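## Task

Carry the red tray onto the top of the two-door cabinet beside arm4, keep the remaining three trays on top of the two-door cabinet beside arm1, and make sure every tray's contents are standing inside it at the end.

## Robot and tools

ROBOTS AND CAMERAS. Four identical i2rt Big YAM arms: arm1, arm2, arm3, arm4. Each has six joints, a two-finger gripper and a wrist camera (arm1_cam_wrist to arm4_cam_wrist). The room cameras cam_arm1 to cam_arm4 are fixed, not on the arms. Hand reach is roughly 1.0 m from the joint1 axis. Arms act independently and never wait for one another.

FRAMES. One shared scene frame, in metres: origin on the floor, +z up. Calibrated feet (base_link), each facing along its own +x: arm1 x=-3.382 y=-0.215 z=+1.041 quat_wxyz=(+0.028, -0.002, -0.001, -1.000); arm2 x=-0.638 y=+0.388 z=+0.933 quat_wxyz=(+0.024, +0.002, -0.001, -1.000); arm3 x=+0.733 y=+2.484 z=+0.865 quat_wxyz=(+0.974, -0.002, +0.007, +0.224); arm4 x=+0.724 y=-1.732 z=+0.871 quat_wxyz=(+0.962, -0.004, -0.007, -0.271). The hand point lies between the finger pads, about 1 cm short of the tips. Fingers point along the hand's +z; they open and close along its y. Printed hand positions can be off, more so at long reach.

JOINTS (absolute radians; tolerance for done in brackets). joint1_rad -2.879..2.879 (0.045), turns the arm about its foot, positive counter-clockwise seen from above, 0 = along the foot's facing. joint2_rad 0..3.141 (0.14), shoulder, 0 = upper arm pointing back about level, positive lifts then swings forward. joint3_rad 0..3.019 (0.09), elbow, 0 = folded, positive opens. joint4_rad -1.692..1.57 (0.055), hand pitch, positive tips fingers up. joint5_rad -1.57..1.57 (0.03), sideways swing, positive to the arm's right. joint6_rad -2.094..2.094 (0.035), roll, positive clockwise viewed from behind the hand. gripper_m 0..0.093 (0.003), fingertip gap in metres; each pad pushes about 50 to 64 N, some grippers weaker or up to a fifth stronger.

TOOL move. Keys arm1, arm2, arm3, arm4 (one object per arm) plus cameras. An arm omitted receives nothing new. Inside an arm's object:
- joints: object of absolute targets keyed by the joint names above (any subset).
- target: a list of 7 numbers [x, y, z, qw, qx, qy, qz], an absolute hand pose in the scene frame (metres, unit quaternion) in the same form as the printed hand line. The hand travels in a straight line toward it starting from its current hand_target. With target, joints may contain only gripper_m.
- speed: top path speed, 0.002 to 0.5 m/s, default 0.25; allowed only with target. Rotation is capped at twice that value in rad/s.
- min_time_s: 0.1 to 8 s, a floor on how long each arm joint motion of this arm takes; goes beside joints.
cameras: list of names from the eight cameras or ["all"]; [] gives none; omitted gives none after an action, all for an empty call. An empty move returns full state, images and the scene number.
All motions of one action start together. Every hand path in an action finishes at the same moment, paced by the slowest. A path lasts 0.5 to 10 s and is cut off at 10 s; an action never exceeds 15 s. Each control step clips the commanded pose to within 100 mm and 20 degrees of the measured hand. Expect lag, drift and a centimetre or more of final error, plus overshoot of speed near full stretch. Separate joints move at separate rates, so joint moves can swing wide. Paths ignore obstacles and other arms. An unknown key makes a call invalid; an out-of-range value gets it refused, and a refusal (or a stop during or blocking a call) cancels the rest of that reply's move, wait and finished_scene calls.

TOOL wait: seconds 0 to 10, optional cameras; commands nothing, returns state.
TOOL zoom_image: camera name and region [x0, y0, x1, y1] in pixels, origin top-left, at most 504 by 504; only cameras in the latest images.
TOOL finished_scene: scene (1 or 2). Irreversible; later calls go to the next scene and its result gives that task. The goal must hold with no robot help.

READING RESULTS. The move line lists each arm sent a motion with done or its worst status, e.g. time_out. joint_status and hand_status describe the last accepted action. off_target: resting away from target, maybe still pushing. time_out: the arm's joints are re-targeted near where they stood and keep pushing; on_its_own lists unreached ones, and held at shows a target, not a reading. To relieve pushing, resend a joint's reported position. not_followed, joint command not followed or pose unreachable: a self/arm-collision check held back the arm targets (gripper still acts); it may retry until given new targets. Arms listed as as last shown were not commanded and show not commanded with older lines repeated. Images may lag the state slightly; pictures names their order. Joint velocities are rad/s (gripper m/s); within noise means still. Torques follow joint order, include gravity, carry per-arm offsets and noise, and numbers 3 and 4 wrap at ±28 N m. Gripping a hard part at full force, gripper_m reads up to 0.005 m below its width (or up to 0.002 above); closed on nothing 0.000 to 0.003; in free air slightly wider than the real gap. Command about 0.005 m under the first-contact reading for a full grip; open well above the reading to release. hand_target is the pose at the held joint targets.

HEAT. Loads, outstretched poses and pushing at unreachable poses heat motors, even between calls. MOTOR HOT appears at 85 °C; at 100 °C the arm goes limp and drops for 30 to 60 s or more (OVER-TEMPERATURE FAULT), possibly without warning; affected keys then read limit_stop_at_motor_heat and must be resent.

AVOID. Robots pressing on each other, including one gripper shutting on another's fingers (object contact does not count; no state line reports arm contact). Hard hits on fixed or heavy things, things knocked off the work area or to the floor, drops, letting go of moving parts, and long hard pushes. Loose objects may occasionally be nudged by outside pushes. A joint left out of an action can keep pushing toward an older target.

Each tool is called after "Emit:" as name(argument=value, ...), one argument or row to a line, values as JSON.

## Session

Emit:
move(
  cameras=["cam_arm1", "cam_arm2", "cam_arm4", "arm1_cam_wrist"],
)

Emit:
zoom_image(
  camera="cam_arm1",
  region=[130, 120, 580, 320],
)

Scene clock: 0.00 s.
Joint torques (N m): no reading
Heat: arm1: hottest joint1_rad 30 °C; arm2: hottest joint3_rad 35 °C; arm3: hottest joint3_rad 38 °C; arm4: hottest joint1_rad 33 °C.
Joint velocities: within noise
arm1.joint_positions: joint1_rad=+0.422 joint2_rad=+0.578 joint3_rad=+1.350 joint4_rad=-1.313 joint5_rad=-0.198 joint6_rad=-0.358 gripper_m=+0.09396
arm1.joint_status: not commanded
arm1.hand: x=-3.5642 y=-0.3471 z=+1.5768 quat_wxyz=(-0.115, -0.770, -0.396, +0.486) (m; scene frame)
arm1.hand_target: x=-3.5619 y=-0.3459 z=+1.5878 quat_wxyz=(-0.115, -0.764, -0.394, +0.497) (m; scene frame)
arm1.hand_status: not commanded
arm2.joint_positions: joint1_rad=+0.421 joint2_rad=+0.644 joint3_rad=+1.571 joint4_rad=-1.256 joint5_rad=-0.052 joint6_rad=+0.497 gripper_m=+0.09396
arm2.joint_status: not commanded
arm2.hand: x=-0.8355 y=+0.2808 z=+1.5698 quat_wxyz=(-0.290, -0.814, -0.003, +0.504) (m; scene frame)
arm2.hand_target: x=-0.8318 y=+0.2827 z=+1.5786 quat_wxyz=(-0.294, -0.807, -0.003, +0.512) (m; scene frame)
arm2.hand_status: not commanded
arm3.joint_positions: joint1_rad=-0.423 joint2_rad=+0.637 joint3_rad=+1.333 joint4_rad=-1.526 joint5_rad=+0.222 joint6_rad=+0.654 gripper_m=+0.09396
arm3.joint_status: not commanded
arm3.hand: x=+0.9557 y=+2.4547 z=+1.3375 quat_wxyz=(-0.369, -0.322, -0.872, -0.018) (m; scene frame)
arm3.hand_target: x=+0.9552 y=+2.4547 z=+1.3503 quat_wxyz=(-0.382, -0.321, -0.866, -0.024) (m; scene frame)
arm3.hand_status: not commanded
arm4.joint_positions: joint1_rad=+0.000 joint2_rad=+0.635 joint3_rad=+1.447 joint4_rad=-1.142 joint5_rad=-0.230 joint6_rad=-0.553 gripper_m=+0.09396
arm4.joint_status: not commanded
arm4.hand: x=+0.9513 y=-1.8219 z=+1.4824 quat_wxyz=(-0.545, +0.070, -0.804, +0.228) (m; scene frame)
arm4.hand_target: x=+0.9479 y=-1.8198 z=+1.4930 quat_wxyz=(-0.552, +0.072, -0.797, +0.234) (m; scene frame)
arm4.hand_status: not commanded
pictures: arm1_cam_wrist, cam_arm1, cam_arm2, cam_arm4
Images, in order (width x height): arm1_cam_wrist 896x504, cam_arm1 896x504, cam_arm2 896x504, cam_arm4 896x504.

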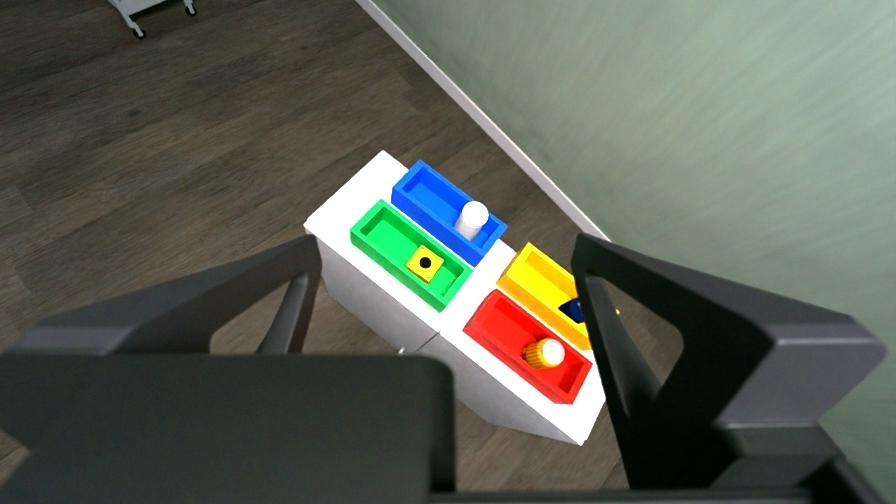

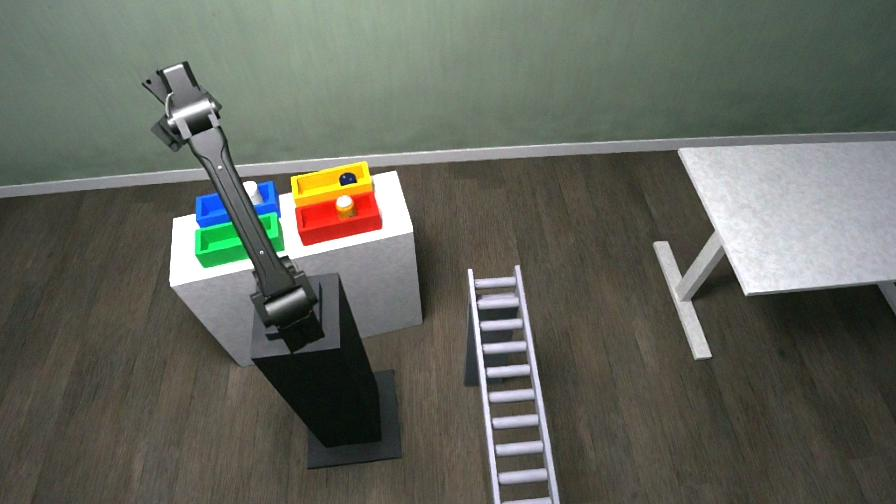

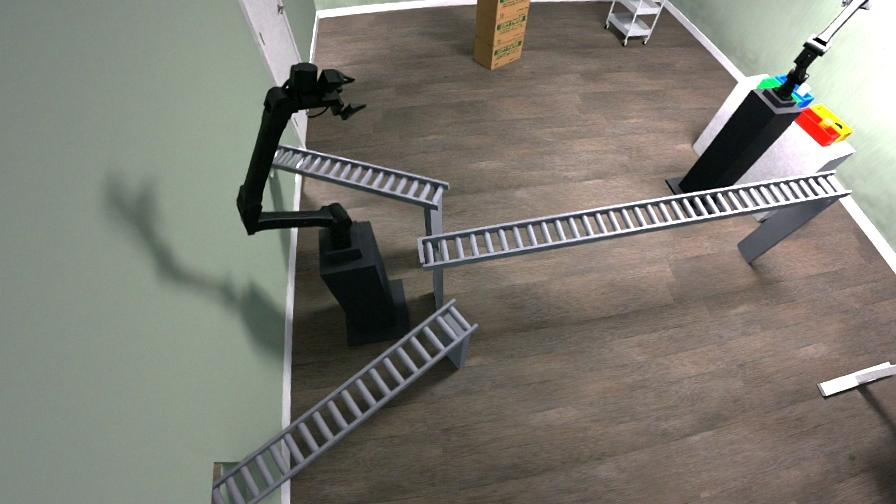

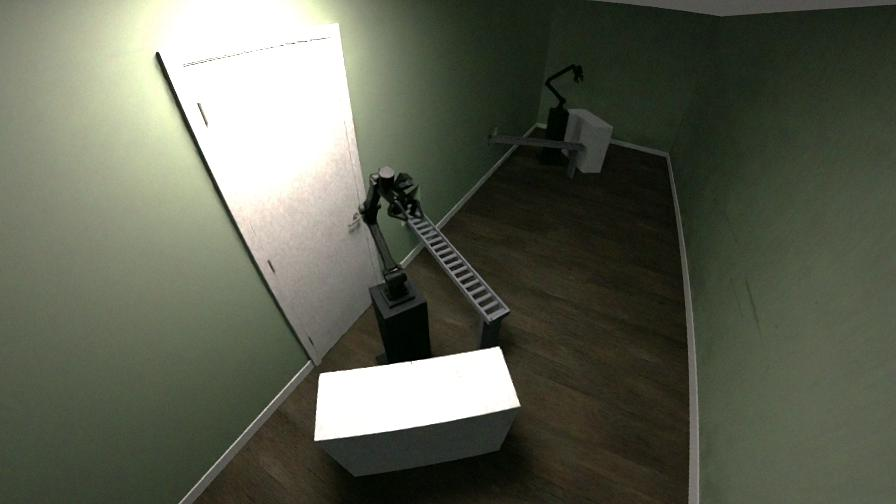

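Scaled by 1.120 from the camera's 896x504 image, which has a finer 1280x720 frame.

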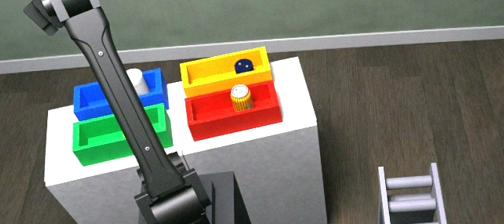

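Emit:
move(
  arm1={"target": [-3.74, -0.12, 1.30, 0, 0.9397, 0, -0.3420], "speed": 0.3},
  cameras=["arm1_cam_wrist"],
)

Emit:
zoom_image(
  camera="arm1_cam_wrist",
  region=[120, 0, 620, 260],
)

Scene clock: 33.20 s.
Joint torques (N m): arm1=[-1.61 -4.42 8.09 1.87 -0.09 0.18] | arm2=[0.62 2.32 8.98 1.98 -0.05 0] | arm3=[1.2 2.55 9.07 1.17 0.07 -0.06] | arm4=[-0.56 3.37 9.69 2.39 -0.12 -0.05]
Heat: arm1: hottest joint3_rad 32 °C; arm2: hottest joint3_rad 37 °C; arm3: hottest joint3_rad 41 °C; arm4: hottest joint3_rad 36 °C.
move: arm1 done
Joint velocities: within noise
arm1.joint_positions: joint1_rad=-0.408 joint2_rad=+0.890 joint3_rad=+0.844 joint4_rad=-0.877 joint5_rad=-0.229 joint6_rad=-0.295 gripper_m=+0.09396
arm1.joint_status: not commanded
arm1.hand: x=-3.7369 y=-0.1251 z=+1.2977 quat_wxyz=(-0.003, -0.942, -0.009, +0.336) (m; scene frame)
arm1.hand_target: x=-3.7399 y=-0.1200 z=+1.3000 quat_wxyz=(+0.000, -0.940, +0.000, +0.342) (m; scene frame)
arm1.hand_status: done (0.006 m and 1.3 deg from the pose sent, 0.399 m and 54.2 deg at the start)
arm2, arm3, arm4: as last shown
pictures: arm1_cam_wrist
Images, in order (width x height): arm1_cam_wrist 896x504.

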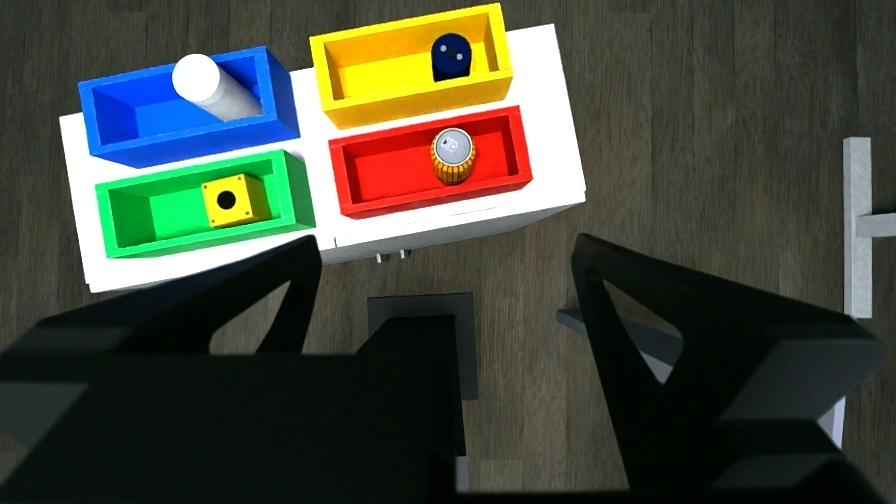

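Scaled by 1.008 from the camera's 896x504 image, which has a finer 1280x720 frame.

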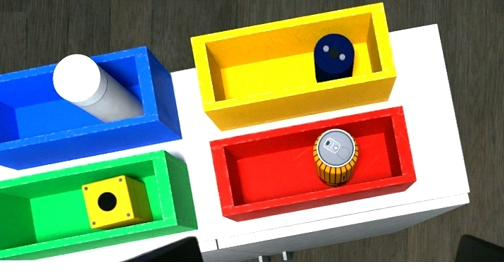

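Emit:
move(
  arm1={"target": [-3.925, -0.113, 1.03, 0, 0.9952, 0.0976, 0], "speed": 0.3},
  cameras=["arm1_cam_wrist"],
)

Emit:
zoom_image(
  camera="arm1_cam_wrist",
  region=[250, 0, 650, 360],
)

Scene clock: 81.97 s.
Joint torques (N m): arm1=[-0.21 -19.14 8.23 -0.34 0.07 -0.07] | arm2=[0.5 2.49 8.95 1.98 -0.07 0] | arm3=[0.97 2.49 9.17 1.14 0.08 -0.07] | arm4=[-1.14 3.78 9.52 2.28 -0.13 -0.04]
Heat: arm1: hottest joint3_rad 34 °C; arm2: hottest joint3_rad 39 °C; arm3: hottest joint3_rad 44 °C; arm4: hottest joint3_rad 39 °C.
move: arm1 off_target
Joint velocities: within noise
arm1.joint_positions: joint1_rad=-0.248 joint2_rad=+1.978 joint3_rad=+1.350 joint4_rad=-0.970 joint5_rad=+0.000 joint6_rad=-0.367 gripper_m=+0.09396
arm1.joint_status: not commanded
arm1.hand: x=-3.9089 y=-0.1118 z=+1.0219 quat_wxyz=(-0.005, -0.996, -0.088, -0.011) (m; scene frame)
arm1.hand_target: x=-3.9245 y=-0.1131 z=+1.0302 quat_wxyz=(+0.000, -0.995, -0.098, +0.000) (m; scene frame)
arm1.hand_status: off_target (0.018 m and 1.8 deg from the pose sent, 0.327 m and 40.5 deg at the start)
arm2, arm3, arm4: as last shown
pictures: arm1_cam_wrist
Images, in order (width x height): arm1_cam_wrist 896x504.

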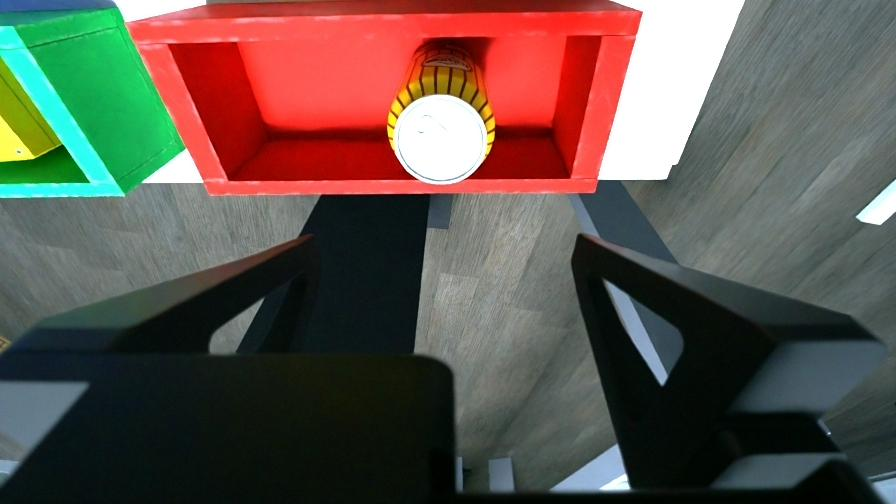

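Scaled by 1.260 from the camera's 896x504 image, which has a finer 1280x720 frame.

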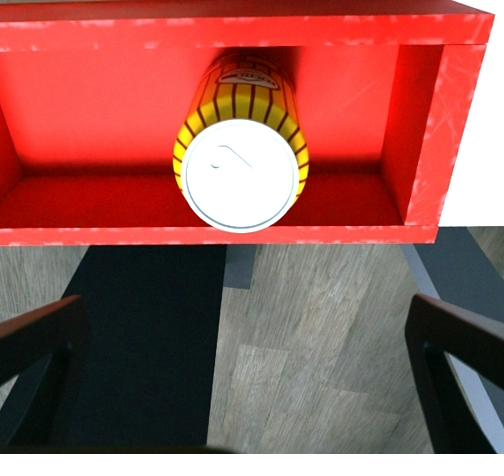

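Emit:
move(
  arm1={"target": [-3.920, -0.1165, 0.932, 0, 0.9952, 0.0976, 0], "speed": 0.15},
  cameras=["arm1_cam_wrist", "cam_arm1"],
)

Emit:
zoom_image(
  camera="arm1_cam_wrist",
  region=[250, 0, 650, 360],
)

Emit:
zoom_image(
  camera="cam_arm1",
  region=[260, 120, 440, 280],
)

Scene clock: 95.37 s.
Joint torques (N m): arm1=[-0.21 -19.25 4.66 0.4 0.08 -0.01] | arm2=[0.79 2.26 8.98 2.04 -0.07 0] | arm3=[1.03 2.49 9.05 1.18 0.07 -0.05] | arm4=[-1.08 3.43 9.73 2.3 -0.11 -0.05]
Heat: arm1: hottest joint3_rad 35 °C; arm2: hottest joint3_rad 39 °C; arm3: hottest joint3_rad 45 °C; arm4: hottest joint3_rad 40 °C.
move: arm1 done
Joint velocities: within noise
arm1.joint_positions: joint1_rad=-0.245 joint2_rad=+2.129 joint3_rad=+1.331 joint4_rad=-0.777 joint5_rad=+0.000 joint6_rad=-0.367 gripper_m=+0.09396
arm1.joint_status: not commanded
arm1.hand: x=-3.9182 y=-0.1119 z=+0.9367 quat_wxyz=(-0.001, -0.996, -0.089, +0.000) (m; scene frame)
arm1.hand_target: x=-3.9200 y=-0.1165 z=+0.9321 quat_wxyz=(+0.000, -0.995, -0.098, +0.000) (m; scene frame)
arm1.hand_status: done (0.007 m and 1.0 deg from the pose sent, 0.091 m and 1.8 deg at the start)
arm2, arm3, arm4: as last shown
pictures: arm1_cam_wrist, cam_arm1
Images, in order (width x height): arm1_cam_wrist 896x504, cam_arm1 896x504.

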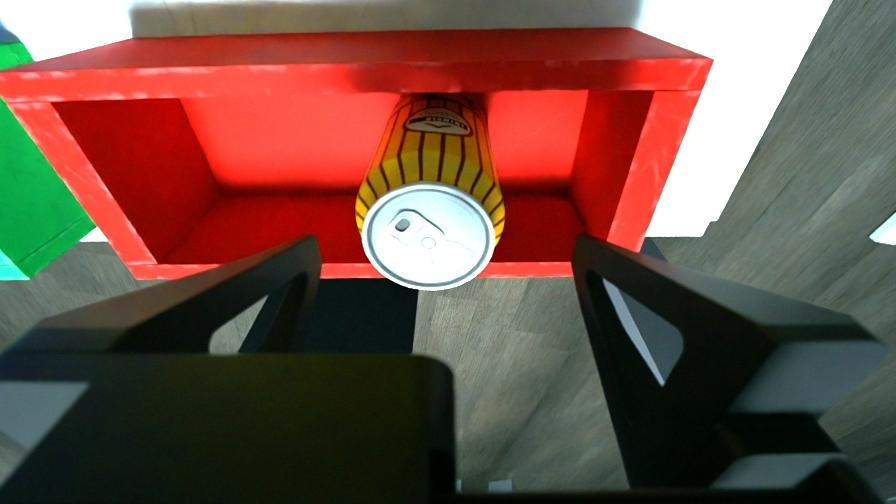

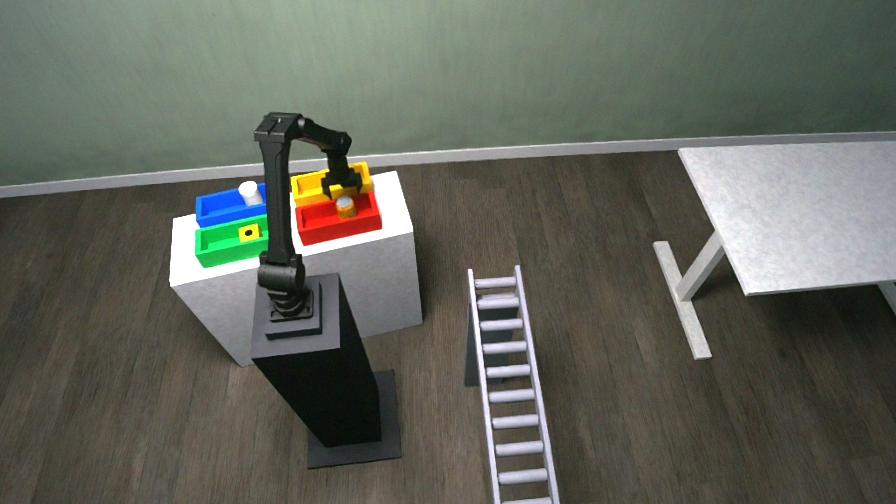

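Scaled by 1.260 from the camera's 896x504 image, which has a finer 1280x720 frame.

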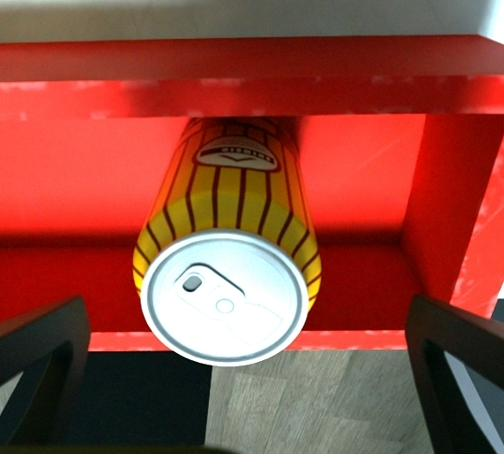

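Scaled by 2.800 from the camera's 896x504 image, which has a finer 1280x720 frame.

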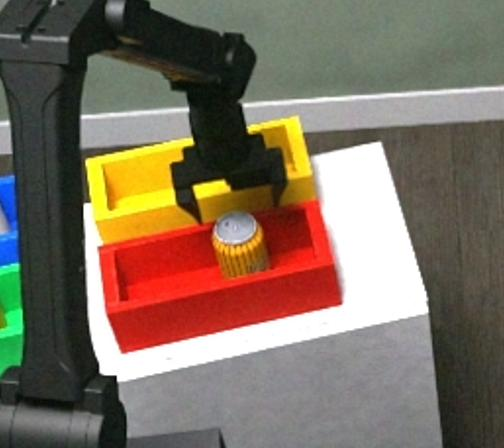

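Emit:
move(
  arm1={"target": [-3.9015, -0.1275, 0.895, 0, 0.9952, 0.0976, 0], "speed": 0.1},
  cameras=["arm1_cam_wrist"],
)

Emit:
zoom_image(
  camera="arm1_cam_wrist",
  region=[250, 0, 650, 360],
)

Scene clock: 106.90 s.
Joint torques (N m): arm1=[-0.21 -18.84 3.95 0.43 0.06 0.11] | arm2=[0.56 2.67 8.99 1.96 -0.06 -0.01] | arm3=[1.14 2.43 9.17 1.2 0.07 -0.06] | arm4=[-0.73 3.96 9.72 2.26 -0.13 -0.07]
Heat: arm1: hottest joint3_rad 35 °C; arm2: hottest joint3_rad 40 °C; arm3: hottest joint3_rad 45 °C; arm4: hottest joint3_rad 40 °C.
move: arm1 done
Joint velocities: within noise
arm1.joint_positions: joint1_rad=-0.231 joint2_rad=+2.165 joint3_rad=+1.265 joint4_rad=-0.670 joint5_rad=+0.000 joint6_rad=-0.367 gripper_m=+0.09396
arm1.joint_status: not commanded
arm1.hand: x=-3.9025 y=-0.1224 z=+0.9017 quat_wxyz=(-0.001, -0.995, -0.096, +0.003) (m; scene frame)
arm1.hand_target: x=-3.9015 y=-0.1274 z=+0.8951 quat_wxyz=(+0.000, -0.995, -0.098, +0.000) (m; scene frame)
arm1.hand_status: done (0.009 m and 0.4 deg from the pose sent, 0.048 m and 1.0 deg at the start)
arm2, arm3, arm4: as last shown
pictures: arm1_cam_wrist
Images, in order (width x height): arm1_cam_wrist 896x504.

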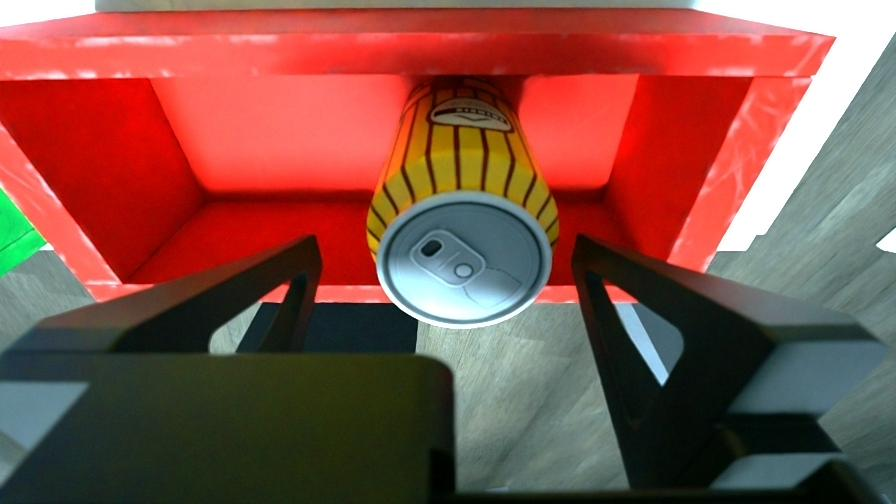

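Scaled by 1.260 from the camera's 896x504 image, which has a finer 1280x720 frame.

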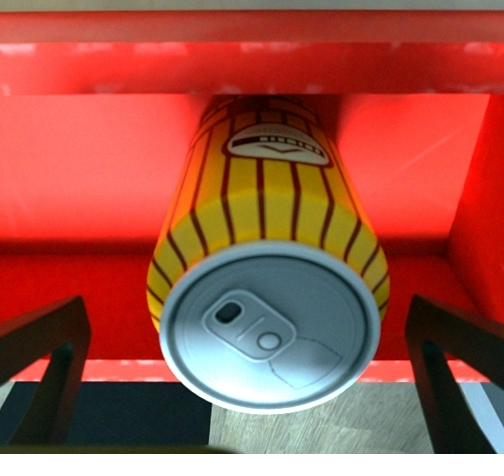

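Emit:
move(
  arm1={"target": [-3.906, -0.1085, 0.882, 0, 0.9952, 0.0976, 0], "speed": 0.08},
  cameras=["arm1_cam_wrist"],
)

Emit:
zoom_image(
  camera="arm1_cam_wrist",
  region=[250, 0, 650, 360],
)

Scene clock: 120.10 s.
Joint torques (N m): arm1=[-1.61 -18.67 5.81 0.4 0.06 -0.08] | arm2=[0.44 2.37 9.02 2.02 -0.07 -0.02] | arm3=[1.08 2.32 9.17 1.21 0.08 -0.05] | arm4=[-0.79 3.55 9.73 2.44 -0.14 -0.06]
Heat: arm1: hottest joint3_rad 34 °C; arm2: hottest joint3_rad 40 °C; arm3: hottest joint3_rad 45 °C; arm4: hottest joint3_rad 40 °C.
move: arm1 off_target
Joint velocities: within noise
arm1.joint_positions: joint1_rad=-0.246 joint2_rad=+2.202 joint3_rad=+1.265 joint4_rad=-0.661 joint5_rad=+0.001 joint6_rad=-0.383 gripper_m=+0.09396
arm1.joint_status: not commanded
arm1.hand: x=-3.8932 y=-0.1165 z=+0.8833 quat_wxyz=(-0.004, -0.995, -0.097, -0.011) (m; scene frame)
arm1.hand_target: x=-3.9057 y=-0.1086 z=+0.8824 quat_wxyz=(+0.000, -0.995, -0.098, +0.000) (m; scene frame)
arm1.hand_status: off_target (0.015 m and 1.3 deg from the pose sent, 0.024 m and 0.4 deg at the start)
arm2, arm3, arm4: as last shown
pictures: arm1_cam_wrist
Images, in order (width x height): arm1_cam_wrist 896x504.

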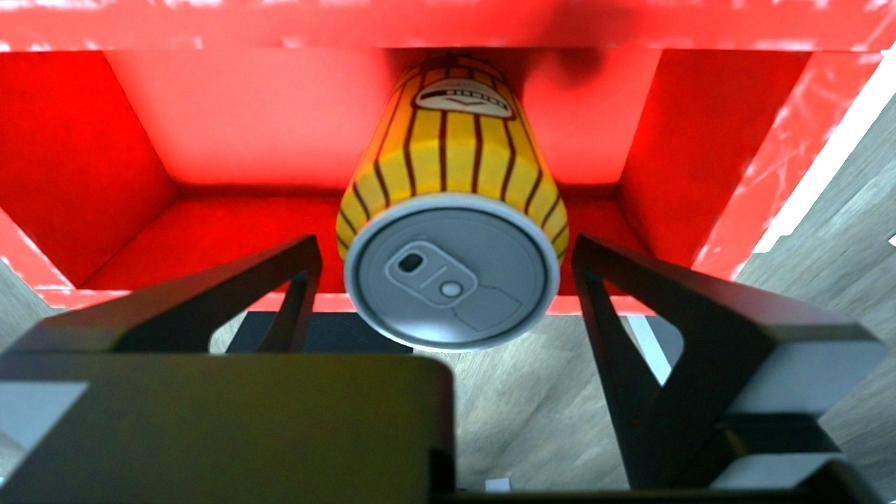

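Scaled by 1.260 from the camera's 896x504 image, which has a finer 1280x720 frame.

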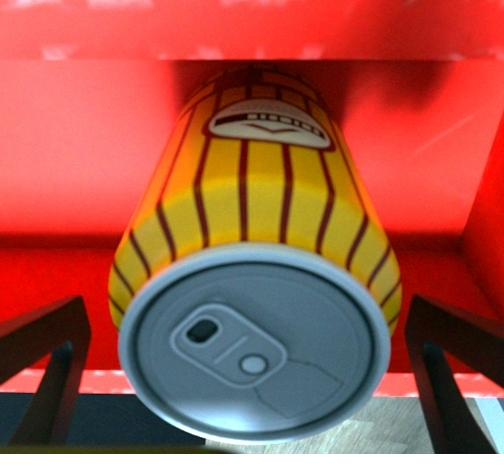

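Emit:
move(
  arm1={"target": [-3.921, -0.1115, 0.884, 0, 0.9952, 0.0976, 0], "speed": 0.08},
  cameras=["arm1_cam_wrist"],
)

Emit:
zoom_image(
  camera="arm1_cam_wrist",
  region=[250, 0, 650, 360],
)

Scene clock: 126.23 s.
Joint torques (N m): arm1=[-0.73 -18.2 6.24 -0.31 0.04 0.04] | arm2=[0.5 2.2 8.99 2.04 -0.07 0] | arm3=[1.14 2.49 9.24 1.18 0.08 -0.06] | arm4=[-1.03 3.19 9.68 2.35 -0.17 -0.06]
Heat: arm1: hottest joint3_rad 34 °C; arm2: hottest joint3_rad 40 °C; arm3: hottest joint3_rad 45 °C; arm4: hottest joint3_rad 40 °C.
move: arm1 off_target
Joint velocities: within noise
arm1.joint_positions: joint1_rad=-0.246 joint2_rad=+2.217 joint3_rad=+1.311 joint4_rad=-0.674 joint5_rad=+0.001 joint6_rad=-0.383 gripper_m=+0.09396
arm1.joint_status: not commanded
arm1.hand: x=-3.9106 y=-0.1132 z=+0.8862 quat_wxyz=(-0.002, -0.995, -0.097, -0.002) (m; scene frame)
arm1.hand_target: x=-3.9206 y=-0.1116 z=+0.8841 quat_wxyz=(+0.000, -0.995, -0.098, +0.000) (m; scene frame)
arm1.hand_status: off_target (0.011 m and 0.3 deg from the pose sent, 0.028 m and 1.3 deg at the start)
arm2, arm3, arm4: as last shown
pictures: arm1_cam_wrist
Images, in order (width x height): arm1_cam_wrist 896x504.

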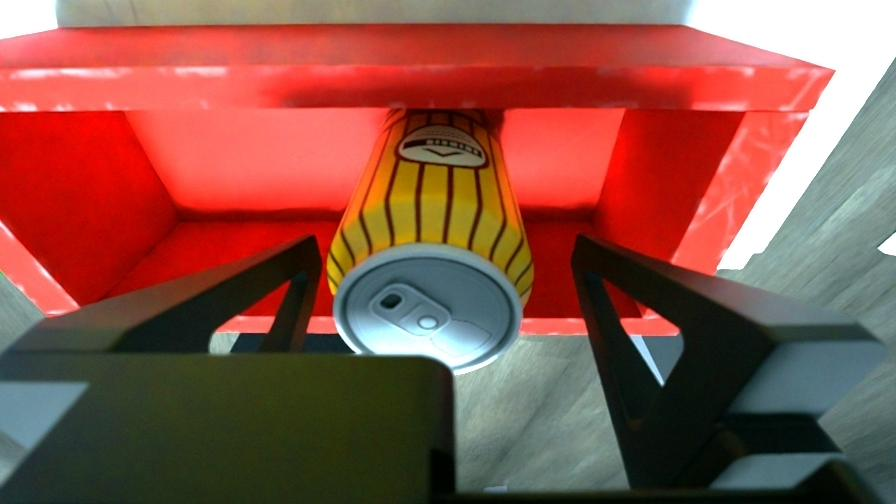

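Scaled by 1.260 from the camera's 896x504 image, which has a finer 1280x720 frame.

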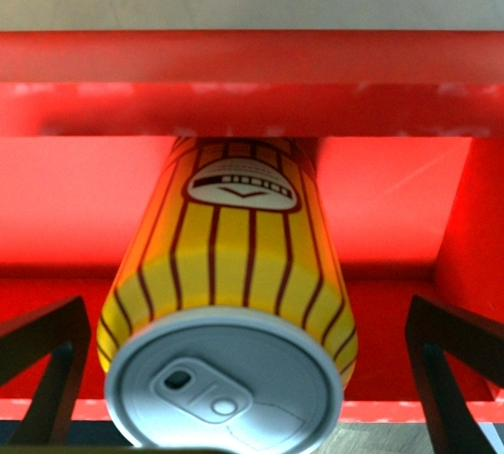

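Emit:
move(
  arm1={"joints": {"gripper_m": 0.056}},
  cameras=["arm1_cam_wrist"],
)

Emit:
zoom_image(
  camera="arm1_cam_wrist",
  region=[250, 0, 650, 360],
)

Scene clock: 142.13 s.
Joint torques (N m): arm1=[-0.91 -18.55 6.31 -0.24 0.02 0.06] | arm2=[0.73 2.14 9.03 2.03 -0.08 -0.01] | arm3=[1.08 2.43 9.13 1.16 0.08 -0.04] | arm4=[-0.79 3.31 9.89 2.52 -0.15 0.01]
Heat: arm1: hottest joint3_rad 34 °C; arm2: hottest joint3_rad 40 °C; arm3: hottest joint3_rad 46 °C; arm4: hottest joint3_rad 41 °C.
move: arm1 off_target
Joint velocities: within noise
arm1.joint_positions: joint1_rad=-0.246 joint2_rad=+2.217 joint3_rad=+1.311 joint4_rad=-0.676 joint5_rad=+0.002 joint6_rad=-0.383 gripper_m=+0.06440
arm1.joint_status: gripper_m off_target (ended at +0.06442, target +0.05600)
arm1.hand: x=-3.9101 y=-0.1131 z=+0.8862 quat_wxyz=(-0.002, -0.995, -0.097, -0.003) (m; scene frame)
arm1.hand_target: x=-3.9207 y=-0.1115 z=+0.8842 quat_wxyz=(+0.000, -0.995, -0.097, +0.000) (m; scene frame)
arm1.hand_status: not commanded
arm2, arm3, arm4: as last shown
pictures: arm1_cam_wrist
Images, in order (width x height): arm1_cam_wrist 896x504.

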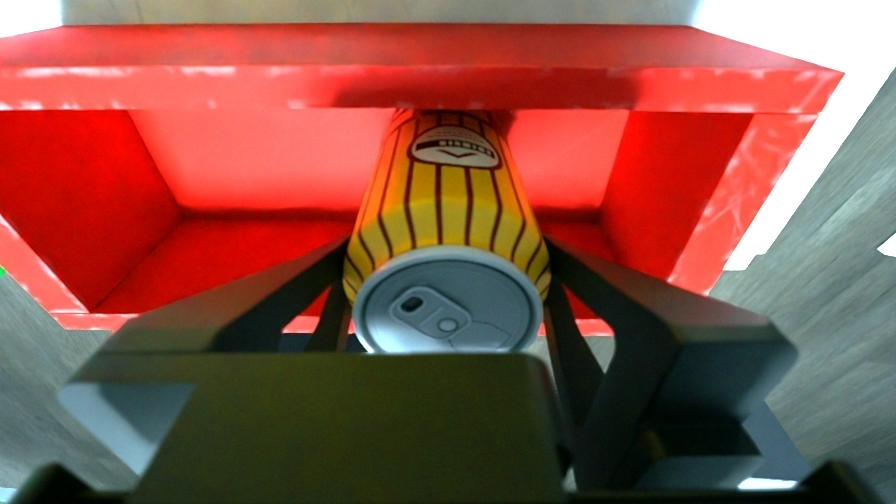

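Scaled by 1.260 from the camera's 896x504 image, which has a finer 1280x720 frame.

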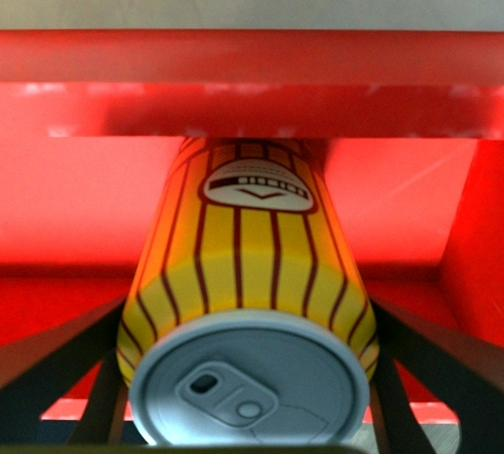

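Emit:
move(
  arm1={"target": [-3.930, -0.0635, 0.885, 0, 0.9952, 0.0976, 0], "speed": 0.06},
  cameras=["arm1_cam_wrist"],
)

Emit:
zoom_image(
  camera="arm1_cam_wrist",
  region=[300, 0, 800, 360],
)

Scene clock: 145.60 s.
Joint torques (N m): arm1=[-2.14 -19.14 6.79 -0.25 0.1 -0.04] | arm2=[0.26 2.26 9.01 2 -0.08 0] | arm3=[1.2 2.43 9.18 1.28 0.1 -0.05] | arm4=[-1.14 3.84 9.63 2.48 -0.12 -0.02]
Heat: arm1: hottest joint3_rad 34 °C; arm2: hottest joint3_rad 40 °C; arm3: hottest joint3_rad 46 °C; arm4: hottest joint3_rad 41 °C.
move: arm1 off_target
Joint velocities: within noise
arm1.joint_positions: joint1_rad=-0.310 joint2_rad=+2.244 joint3_rad=+1.377 joint4_rad=-0.718 joint5_rad=+0.000 joint6_rad=-0.451 gripper_m=+0.06440
arm1.joint_status: not commanded
arm1.hand: x=-3.9196 y=-0.0750 z=+0.8874 quat_wxyz=(-0.003, -0.995, -0.098, -0.004) (m; scene frame)
arm1.hand_target: x=-3.9295 y=-0.0636 z=+0.8852 quat_wxyz=(+0.000, -0.995, -0.098, +0.000) (m; scene frame)
arm1.hand_status: off_target (0.016 m and 0.6 deg from the pose sent, 0.054 m and 0.4 deg at the start)
arm2.joint_positions: joint1_rad=+0.421 joint2_rad=+0.644 joint3_rad=+1.571 joint4_rad=-1.256 joint5_rad=-0.052 joint6_rad=+0.497 gripper_m=+0.09396
arm2.joint_status: not commanded
arm2.hand: x=-0.8355 y=+0.2808 z=+1.5698 quat_wxyz=(-0.290, -0.814, -0.003, +0.504) (m; scene frame)
arm2.hand_target: x=-0.8318 y=+0.2827 z=+1.5786 quat_wxyz=(-0.294, -0.807, -0.003, +0.512) (m; scene frame)
arm2.hand_status: not commanded
arm3.joint_positions: joint1_rad=-0.423 joint2_rad=+0.637 joint3_rad=+1.333 joint4_rad=-1.526 joint5_rad=+0.222 joint6_rad=+0.654 gripper_m=+0.09396
arm3.joint_status: not commanded
arm3.hand: x=+0.9557 y=+2.4547 z=+1.3375 quat_wxyz=(-0.369, -0.322, -0.872, -0.018) (m; scene frame)
arm3.hand_target: x=+0.9552 y=+2.4547 z=+1.3503 quat_wxyz=(-0.382, -0.321, -0.866, -0.024) (m; scene frame)
arm3.hand_status: not commanded
arm4.joint_positions: joint1_rad=+0.000 joint2_rad=+0.635 joint3_rad=+1.447 joint4_rad=-1.142 joint5_rad=-0.230 joint6_rad=-0.553 gripper_m=+0.09396
arm4.joint_status: not commanded
arm4.hand: x=+0.9513 y=-1.8219 z=+1.4824 quat_wxyz=(-0.545, +0.070, -0.804, +0.228) (m; scene frame)
arm4.hand_target: x=+0.9479 y=-1.8198 z=+1.4930 quat_wxyz=(-0.552, +0.072, -0.797, +0.234) (m; scene frame)
arm4.hand_status: not commanded
pictures: arm1_cam_wrist
Images, in order (width x height): arm1_cam_wrist 896x504.

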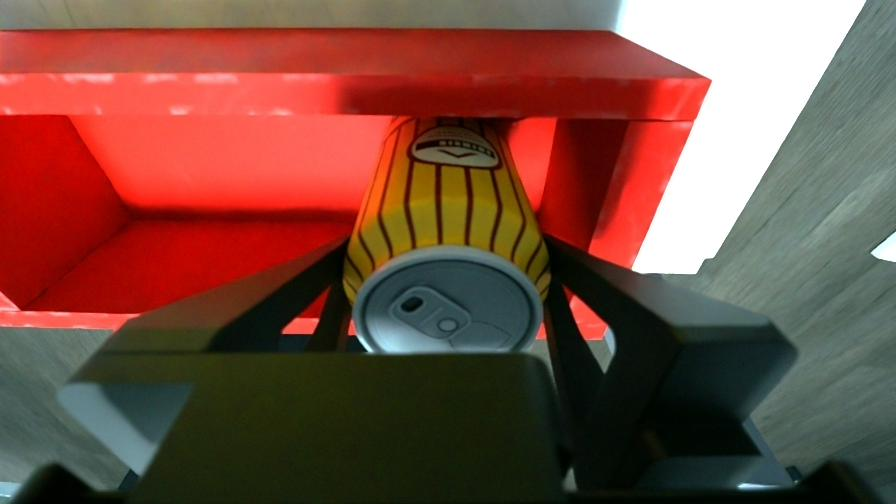

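Scaled by 1.008 from the camera's 896x504 image, which has a finer 1280x720 frame.

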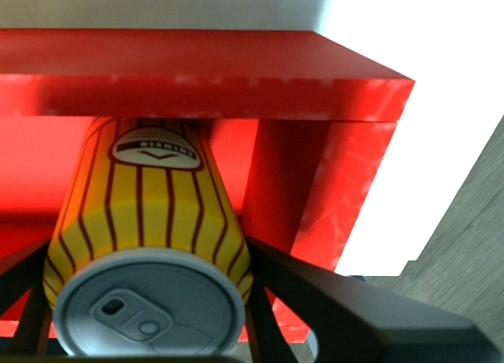

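Emit:
move(
  arm1={"target": [-3.9325, -0.0515, 0.886, 0, 0.9952, 0.0976, 0], "speed": 0.05},
  cameras=["arm1_cam_wrist", "cam_arm1"],
)

Emit:
zoom_image(
  camera="arm1_cam_wrist",
  region=[300, 0, 800, 360],
)

Scene clock: 151.57 s.
Joint torques (N m): arm1=[-2.14 -19.6 6.93 -0.23 0.11 0.01] | arm2=[0.56 2.14 8.98 2.02 -0.08 0] | arm3=[1.08 2.55 9.09 1.2 0.08 -0.07] | arm4=[-0.91 3.31 9.68 2.36 -0.18 -0.05]
Heat: arm1: hottest joint3_rad 34 °C; arm2: hottest joint3_rad 40 °C; arm3: hottest joint3_rad 46 °C; arm4: hottest joint3_rad 41 °C.
move: arm1 off_target
Joint velocities: within noise
arm1.joint_positions: joint1_rad=-0.328 joint2_rad=+2.253 joint3_rad=+1.397 joint4_rad=-0.730 joint5_rad=+0.000 joint6_rad=-0.471 gripper_m=+0.06440
arm1.joint_status: not commanded
arm1.hand: x=-3.9221 y=-0.0642 z=+0.8879 quat_wxyz=(-0.004, -0.995, -0.100, -0.005) (m; scene frame)
arm1.hand_target: x=-3.9320 y=-0.0516 z=+0.8863 quat_wxyz=(+0.000, -0.995, -0.097, +0.000) (m; scene frame)
arm1.hand_status: off_target (0.017 m and 0.7 deg from the pose sent, 0.027 m and 0.6 deg at the start)
arm2, arm3, arm4: as last shown
pictures: arm1_cam_wrist, cam_arm1
Images, in order (width x height): arm1_cam_wrist 896x504, cam_arm1 896x504.

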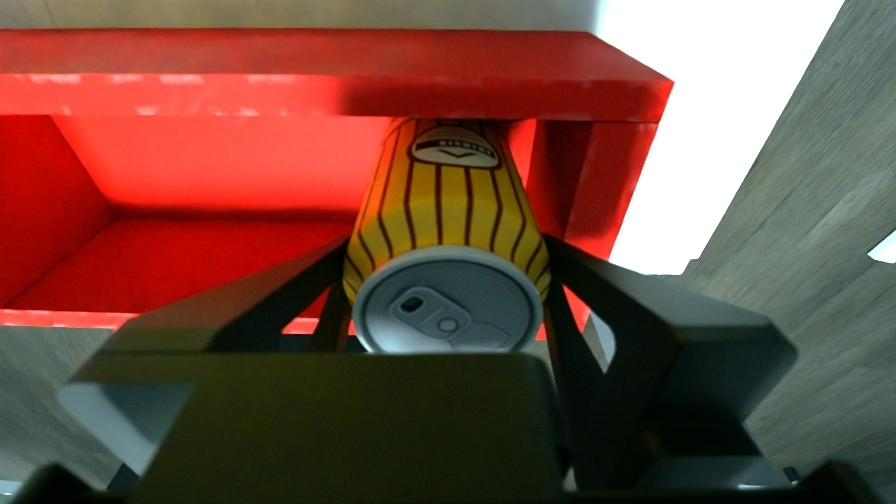

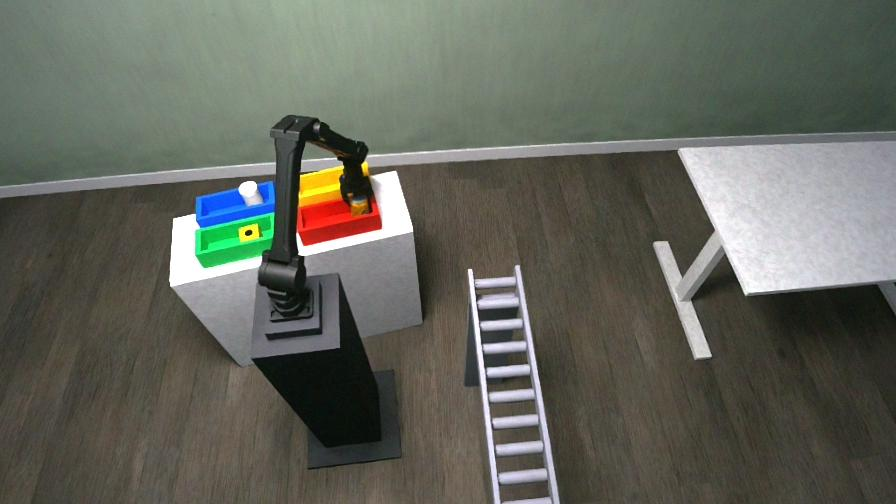

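Scaled by 1.008 from the camera's 896x504 image, which has a finer 1280x720 frame.

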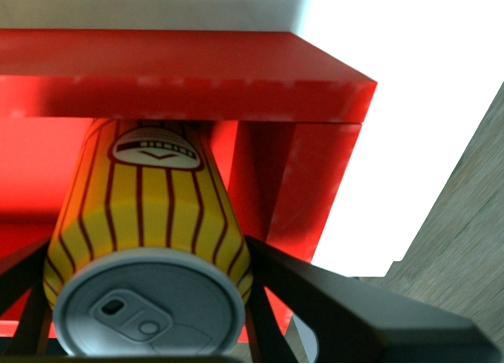

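Emit:
move(
  arm1={"joints": {"gripper_m": 0.078}},
  cameras=["arm1_cam_wrist"],
)

Emit:
move(
  arm1={"target": [-3.928, -0.06, 1.04, 0, 0.9952, 0.0976, 0], "speed": 0.15},
  cameras=["arm1_cam_wrist", "cam_arm1"],
)

Emit:
zoom_image(
  camera="cam_arm1",
  region=[170, 120, 450, 300],
)

Scene clock: 155.73 s.
Joint torques (N m): arm1=[-1.96 -19.43 6.89 -0.23 0.08 -0.06] | arm2=[0.56 2.43 9.03 1.99 -0.07 0.01] | arm3=[1.2 2.61 9.09 1.2 0.09 -0.05] | arm4=[-0.91 3.66 9.52 2.24 -0.14 -0.09]
Heat: arm1: hottest joint3_rad 34 °C; arm2: hottest joint3_rad 40 °C; arm3: hottest joint3_rad 46 °C; arm4: hottest joint3_rad 41 °C.
move: arm1 done
Joint velocities: within noise
arm1.joint_positions: joint1_rad=-0.331 joint2_rad=+2.255 joint3_rad=+1.398 joint4_rad=-0.730 joint5_rad=+0.000 joint6_rad=-0.471 gripper_m=+0.07780
arm1.joint_status: all done
arm1.hand: x=-3.9212 y=-0.0626 z=+0.8868 quat_wxyz=(-0.004, -0.995, -0.098, -0.006) (m; scene frame)
arm1.hand_target: x=-3.9321 y=-0.0516 z=+0.8864 quat_wxyz=(+0.000, -0.995, -0.098, +0.000) (m; scene frame)
arm1.hand_status: not commanded
arm2, arm3, arm4: as last shown
pictures: arm1_cam_wrist
Images, in order (width x height): arm1_cam_wrist 896x504.

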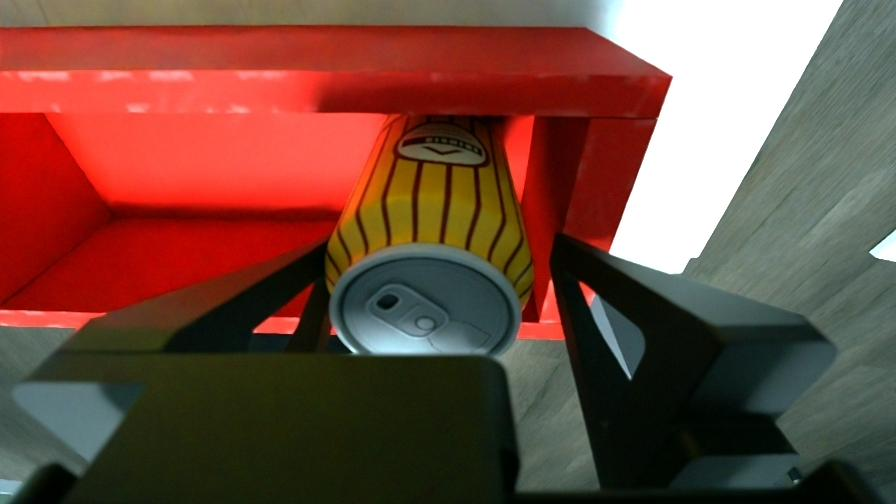

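Scene clock: 157.57 s.
Joint torques (N m): arm1=[-0.79 -21.36 8.27 -0.36 0.04 0.07] | arm2=[0.62 2.02 9.01 1.98 -0.06 0] | arm3=[0.97 2.55 9.17 1.13 0.08 -0.05] | arm4=[-0.73 3.84 9.7 2.54 -0.12 -0.02]
Heat: arm1: hottest joint3_rad 34 °C; arm2: hottest joint3_rad 40 °C; arm3: hottest joint3_rad 46 °C; arm4: hottest joint3_rad 41 °C.
move: arm1 off_target
Joint velocities: within noise
arm1.joint_positions: joint1_rad=-0.331 joint2_rad=+2.011 joint3_rad=+1.414 joint4_rad=-1.014 joint5_rad=+0.001 joint6_rad=-0.471 gripper_m=+0.07788
arm1.joint_status: not commanded
arm1.hand: x=-3.9118 y=-0.0647 z=+1.0241 quat_wxyz=(-0.008, -0.995, -0.098, -0.017) (m; scene frame)
arm1.hand_target: x=-3.9273 y=-0.0603 z=+1.0402 quat_wxyz=(+0.000, -0.995, -0.098, +0.000) (m; scene frame)
arm1.hand_status: off_target (0.023 m and 2.1 deg from the pose sent, 0.153 m and 0.8 deg at the start)
arm2, arm3, arm4: as last shown
pictures: arm1_cam_wrist, cam_arm1
Images, in order (width x height): arm1_cam_wrist 896x504, cam_arm1 896x504.

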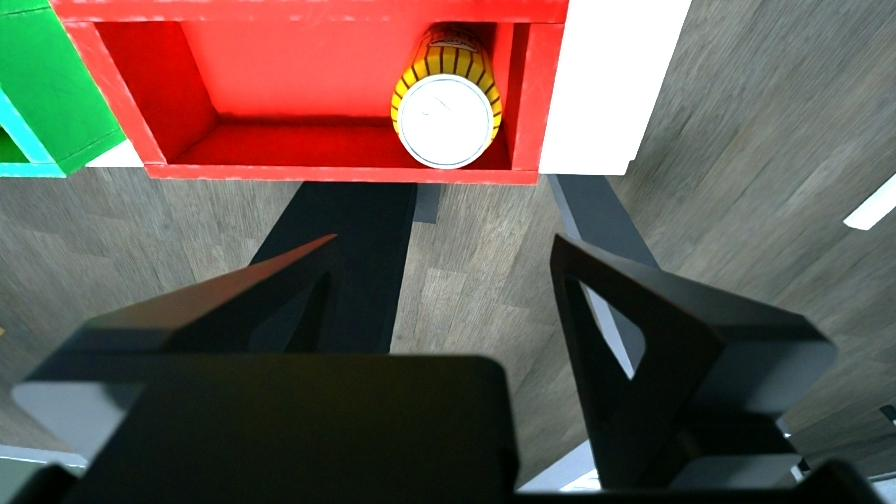

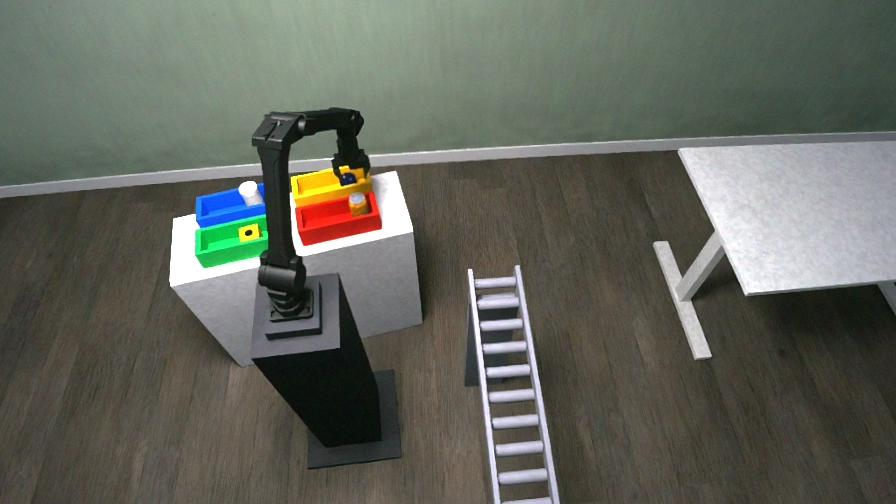

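Scaled by 1.800 from the camera's 896x504 image, which has a finer 1280x720 frame.

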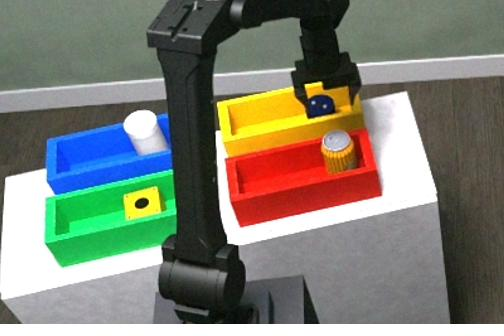

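Emit:
move(
  arm1={"target": [-3.863, -0.1055, 0.99, 0, 0.6307, 0.7760, 0], "speed": 0.25, "joints": {"gripper_m": 0.05}},
  cameras=["arm1_cam_wrist"],
)

Emit:
zoom_image(
  camera="arm1_cam_wrist",
  region=[200, 0, 640, 360],
)

Scene clock: 178.03 s.
Joint torques (N m): arm1=[-0.15 -19.02 4.23 0.24 -0.16 -0.05] | arm2=[0.73 2.43 9.02 2 -0.05 0] | arm3=[1.2 2.37 9.16 1.21 0.08 -0.06] | arm4=[-0.5 3.37 9.68 2.47 -0.13 -0.01]
Heat: arm1: hottest joint3_rad 36 °C; arm2: hottest joint3_rad 40 °C; arm3: hottest joint3_rad 46 °C; arm4: hottest joint3_rad 41 °C.
move: arm1 done
Joint velocities: within noise
arm1.joint_positions: joint1_rad=-0.288 joint2_rad=+1.948 joint3_rad=+1.168 joint4_rad=-0.815 joint5_rad=+0.004 joint6_rad=-1.986 gripper_m=+0.05015
arm1.joint_status: all done
arm1.hand: x=-3.8593 y=-0.1010 z=+0.9835 quat_wxyz=(-0.009, -0.639, -0.769, -0.005) (m; scene frame)
arm1.hand_target: x=-3.8629 y=-0.1054 z=+0.9899 quat_wxyz=(+0.000, -0.631, -0.776, +0.000) (m; scene frame)
arm1.hand_status: done (0.009 m and 1.7 deg from the pose sent, 0.072 m and 90.5 deg at the start)
arm2, arm3, arm4: as last shown
pictures: arm1_cam_wrist
Images, in order (width x height): arm1_cam_wrist 896x504.

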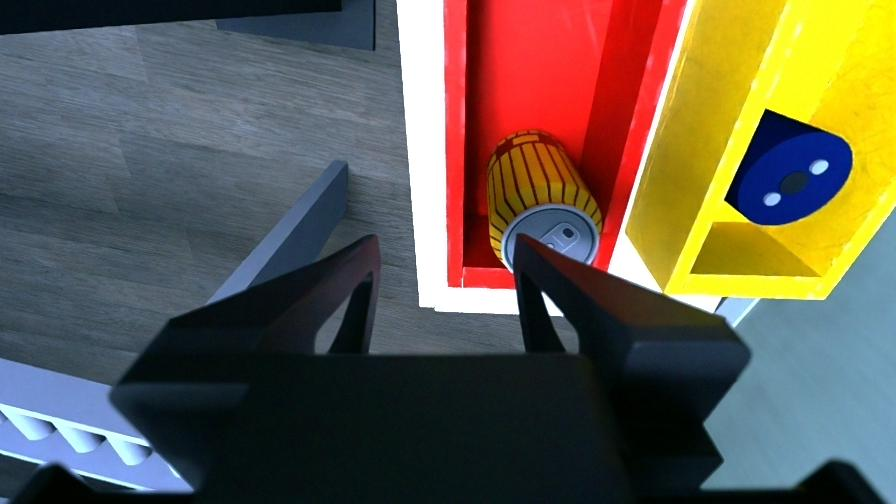

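Scaled by 1.145 from the camera's 896x504 image, which has a finer 1280x720 frame.

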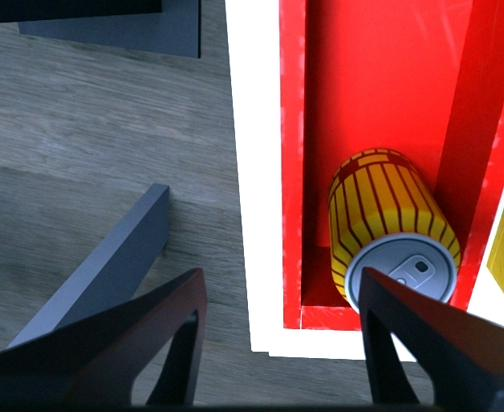

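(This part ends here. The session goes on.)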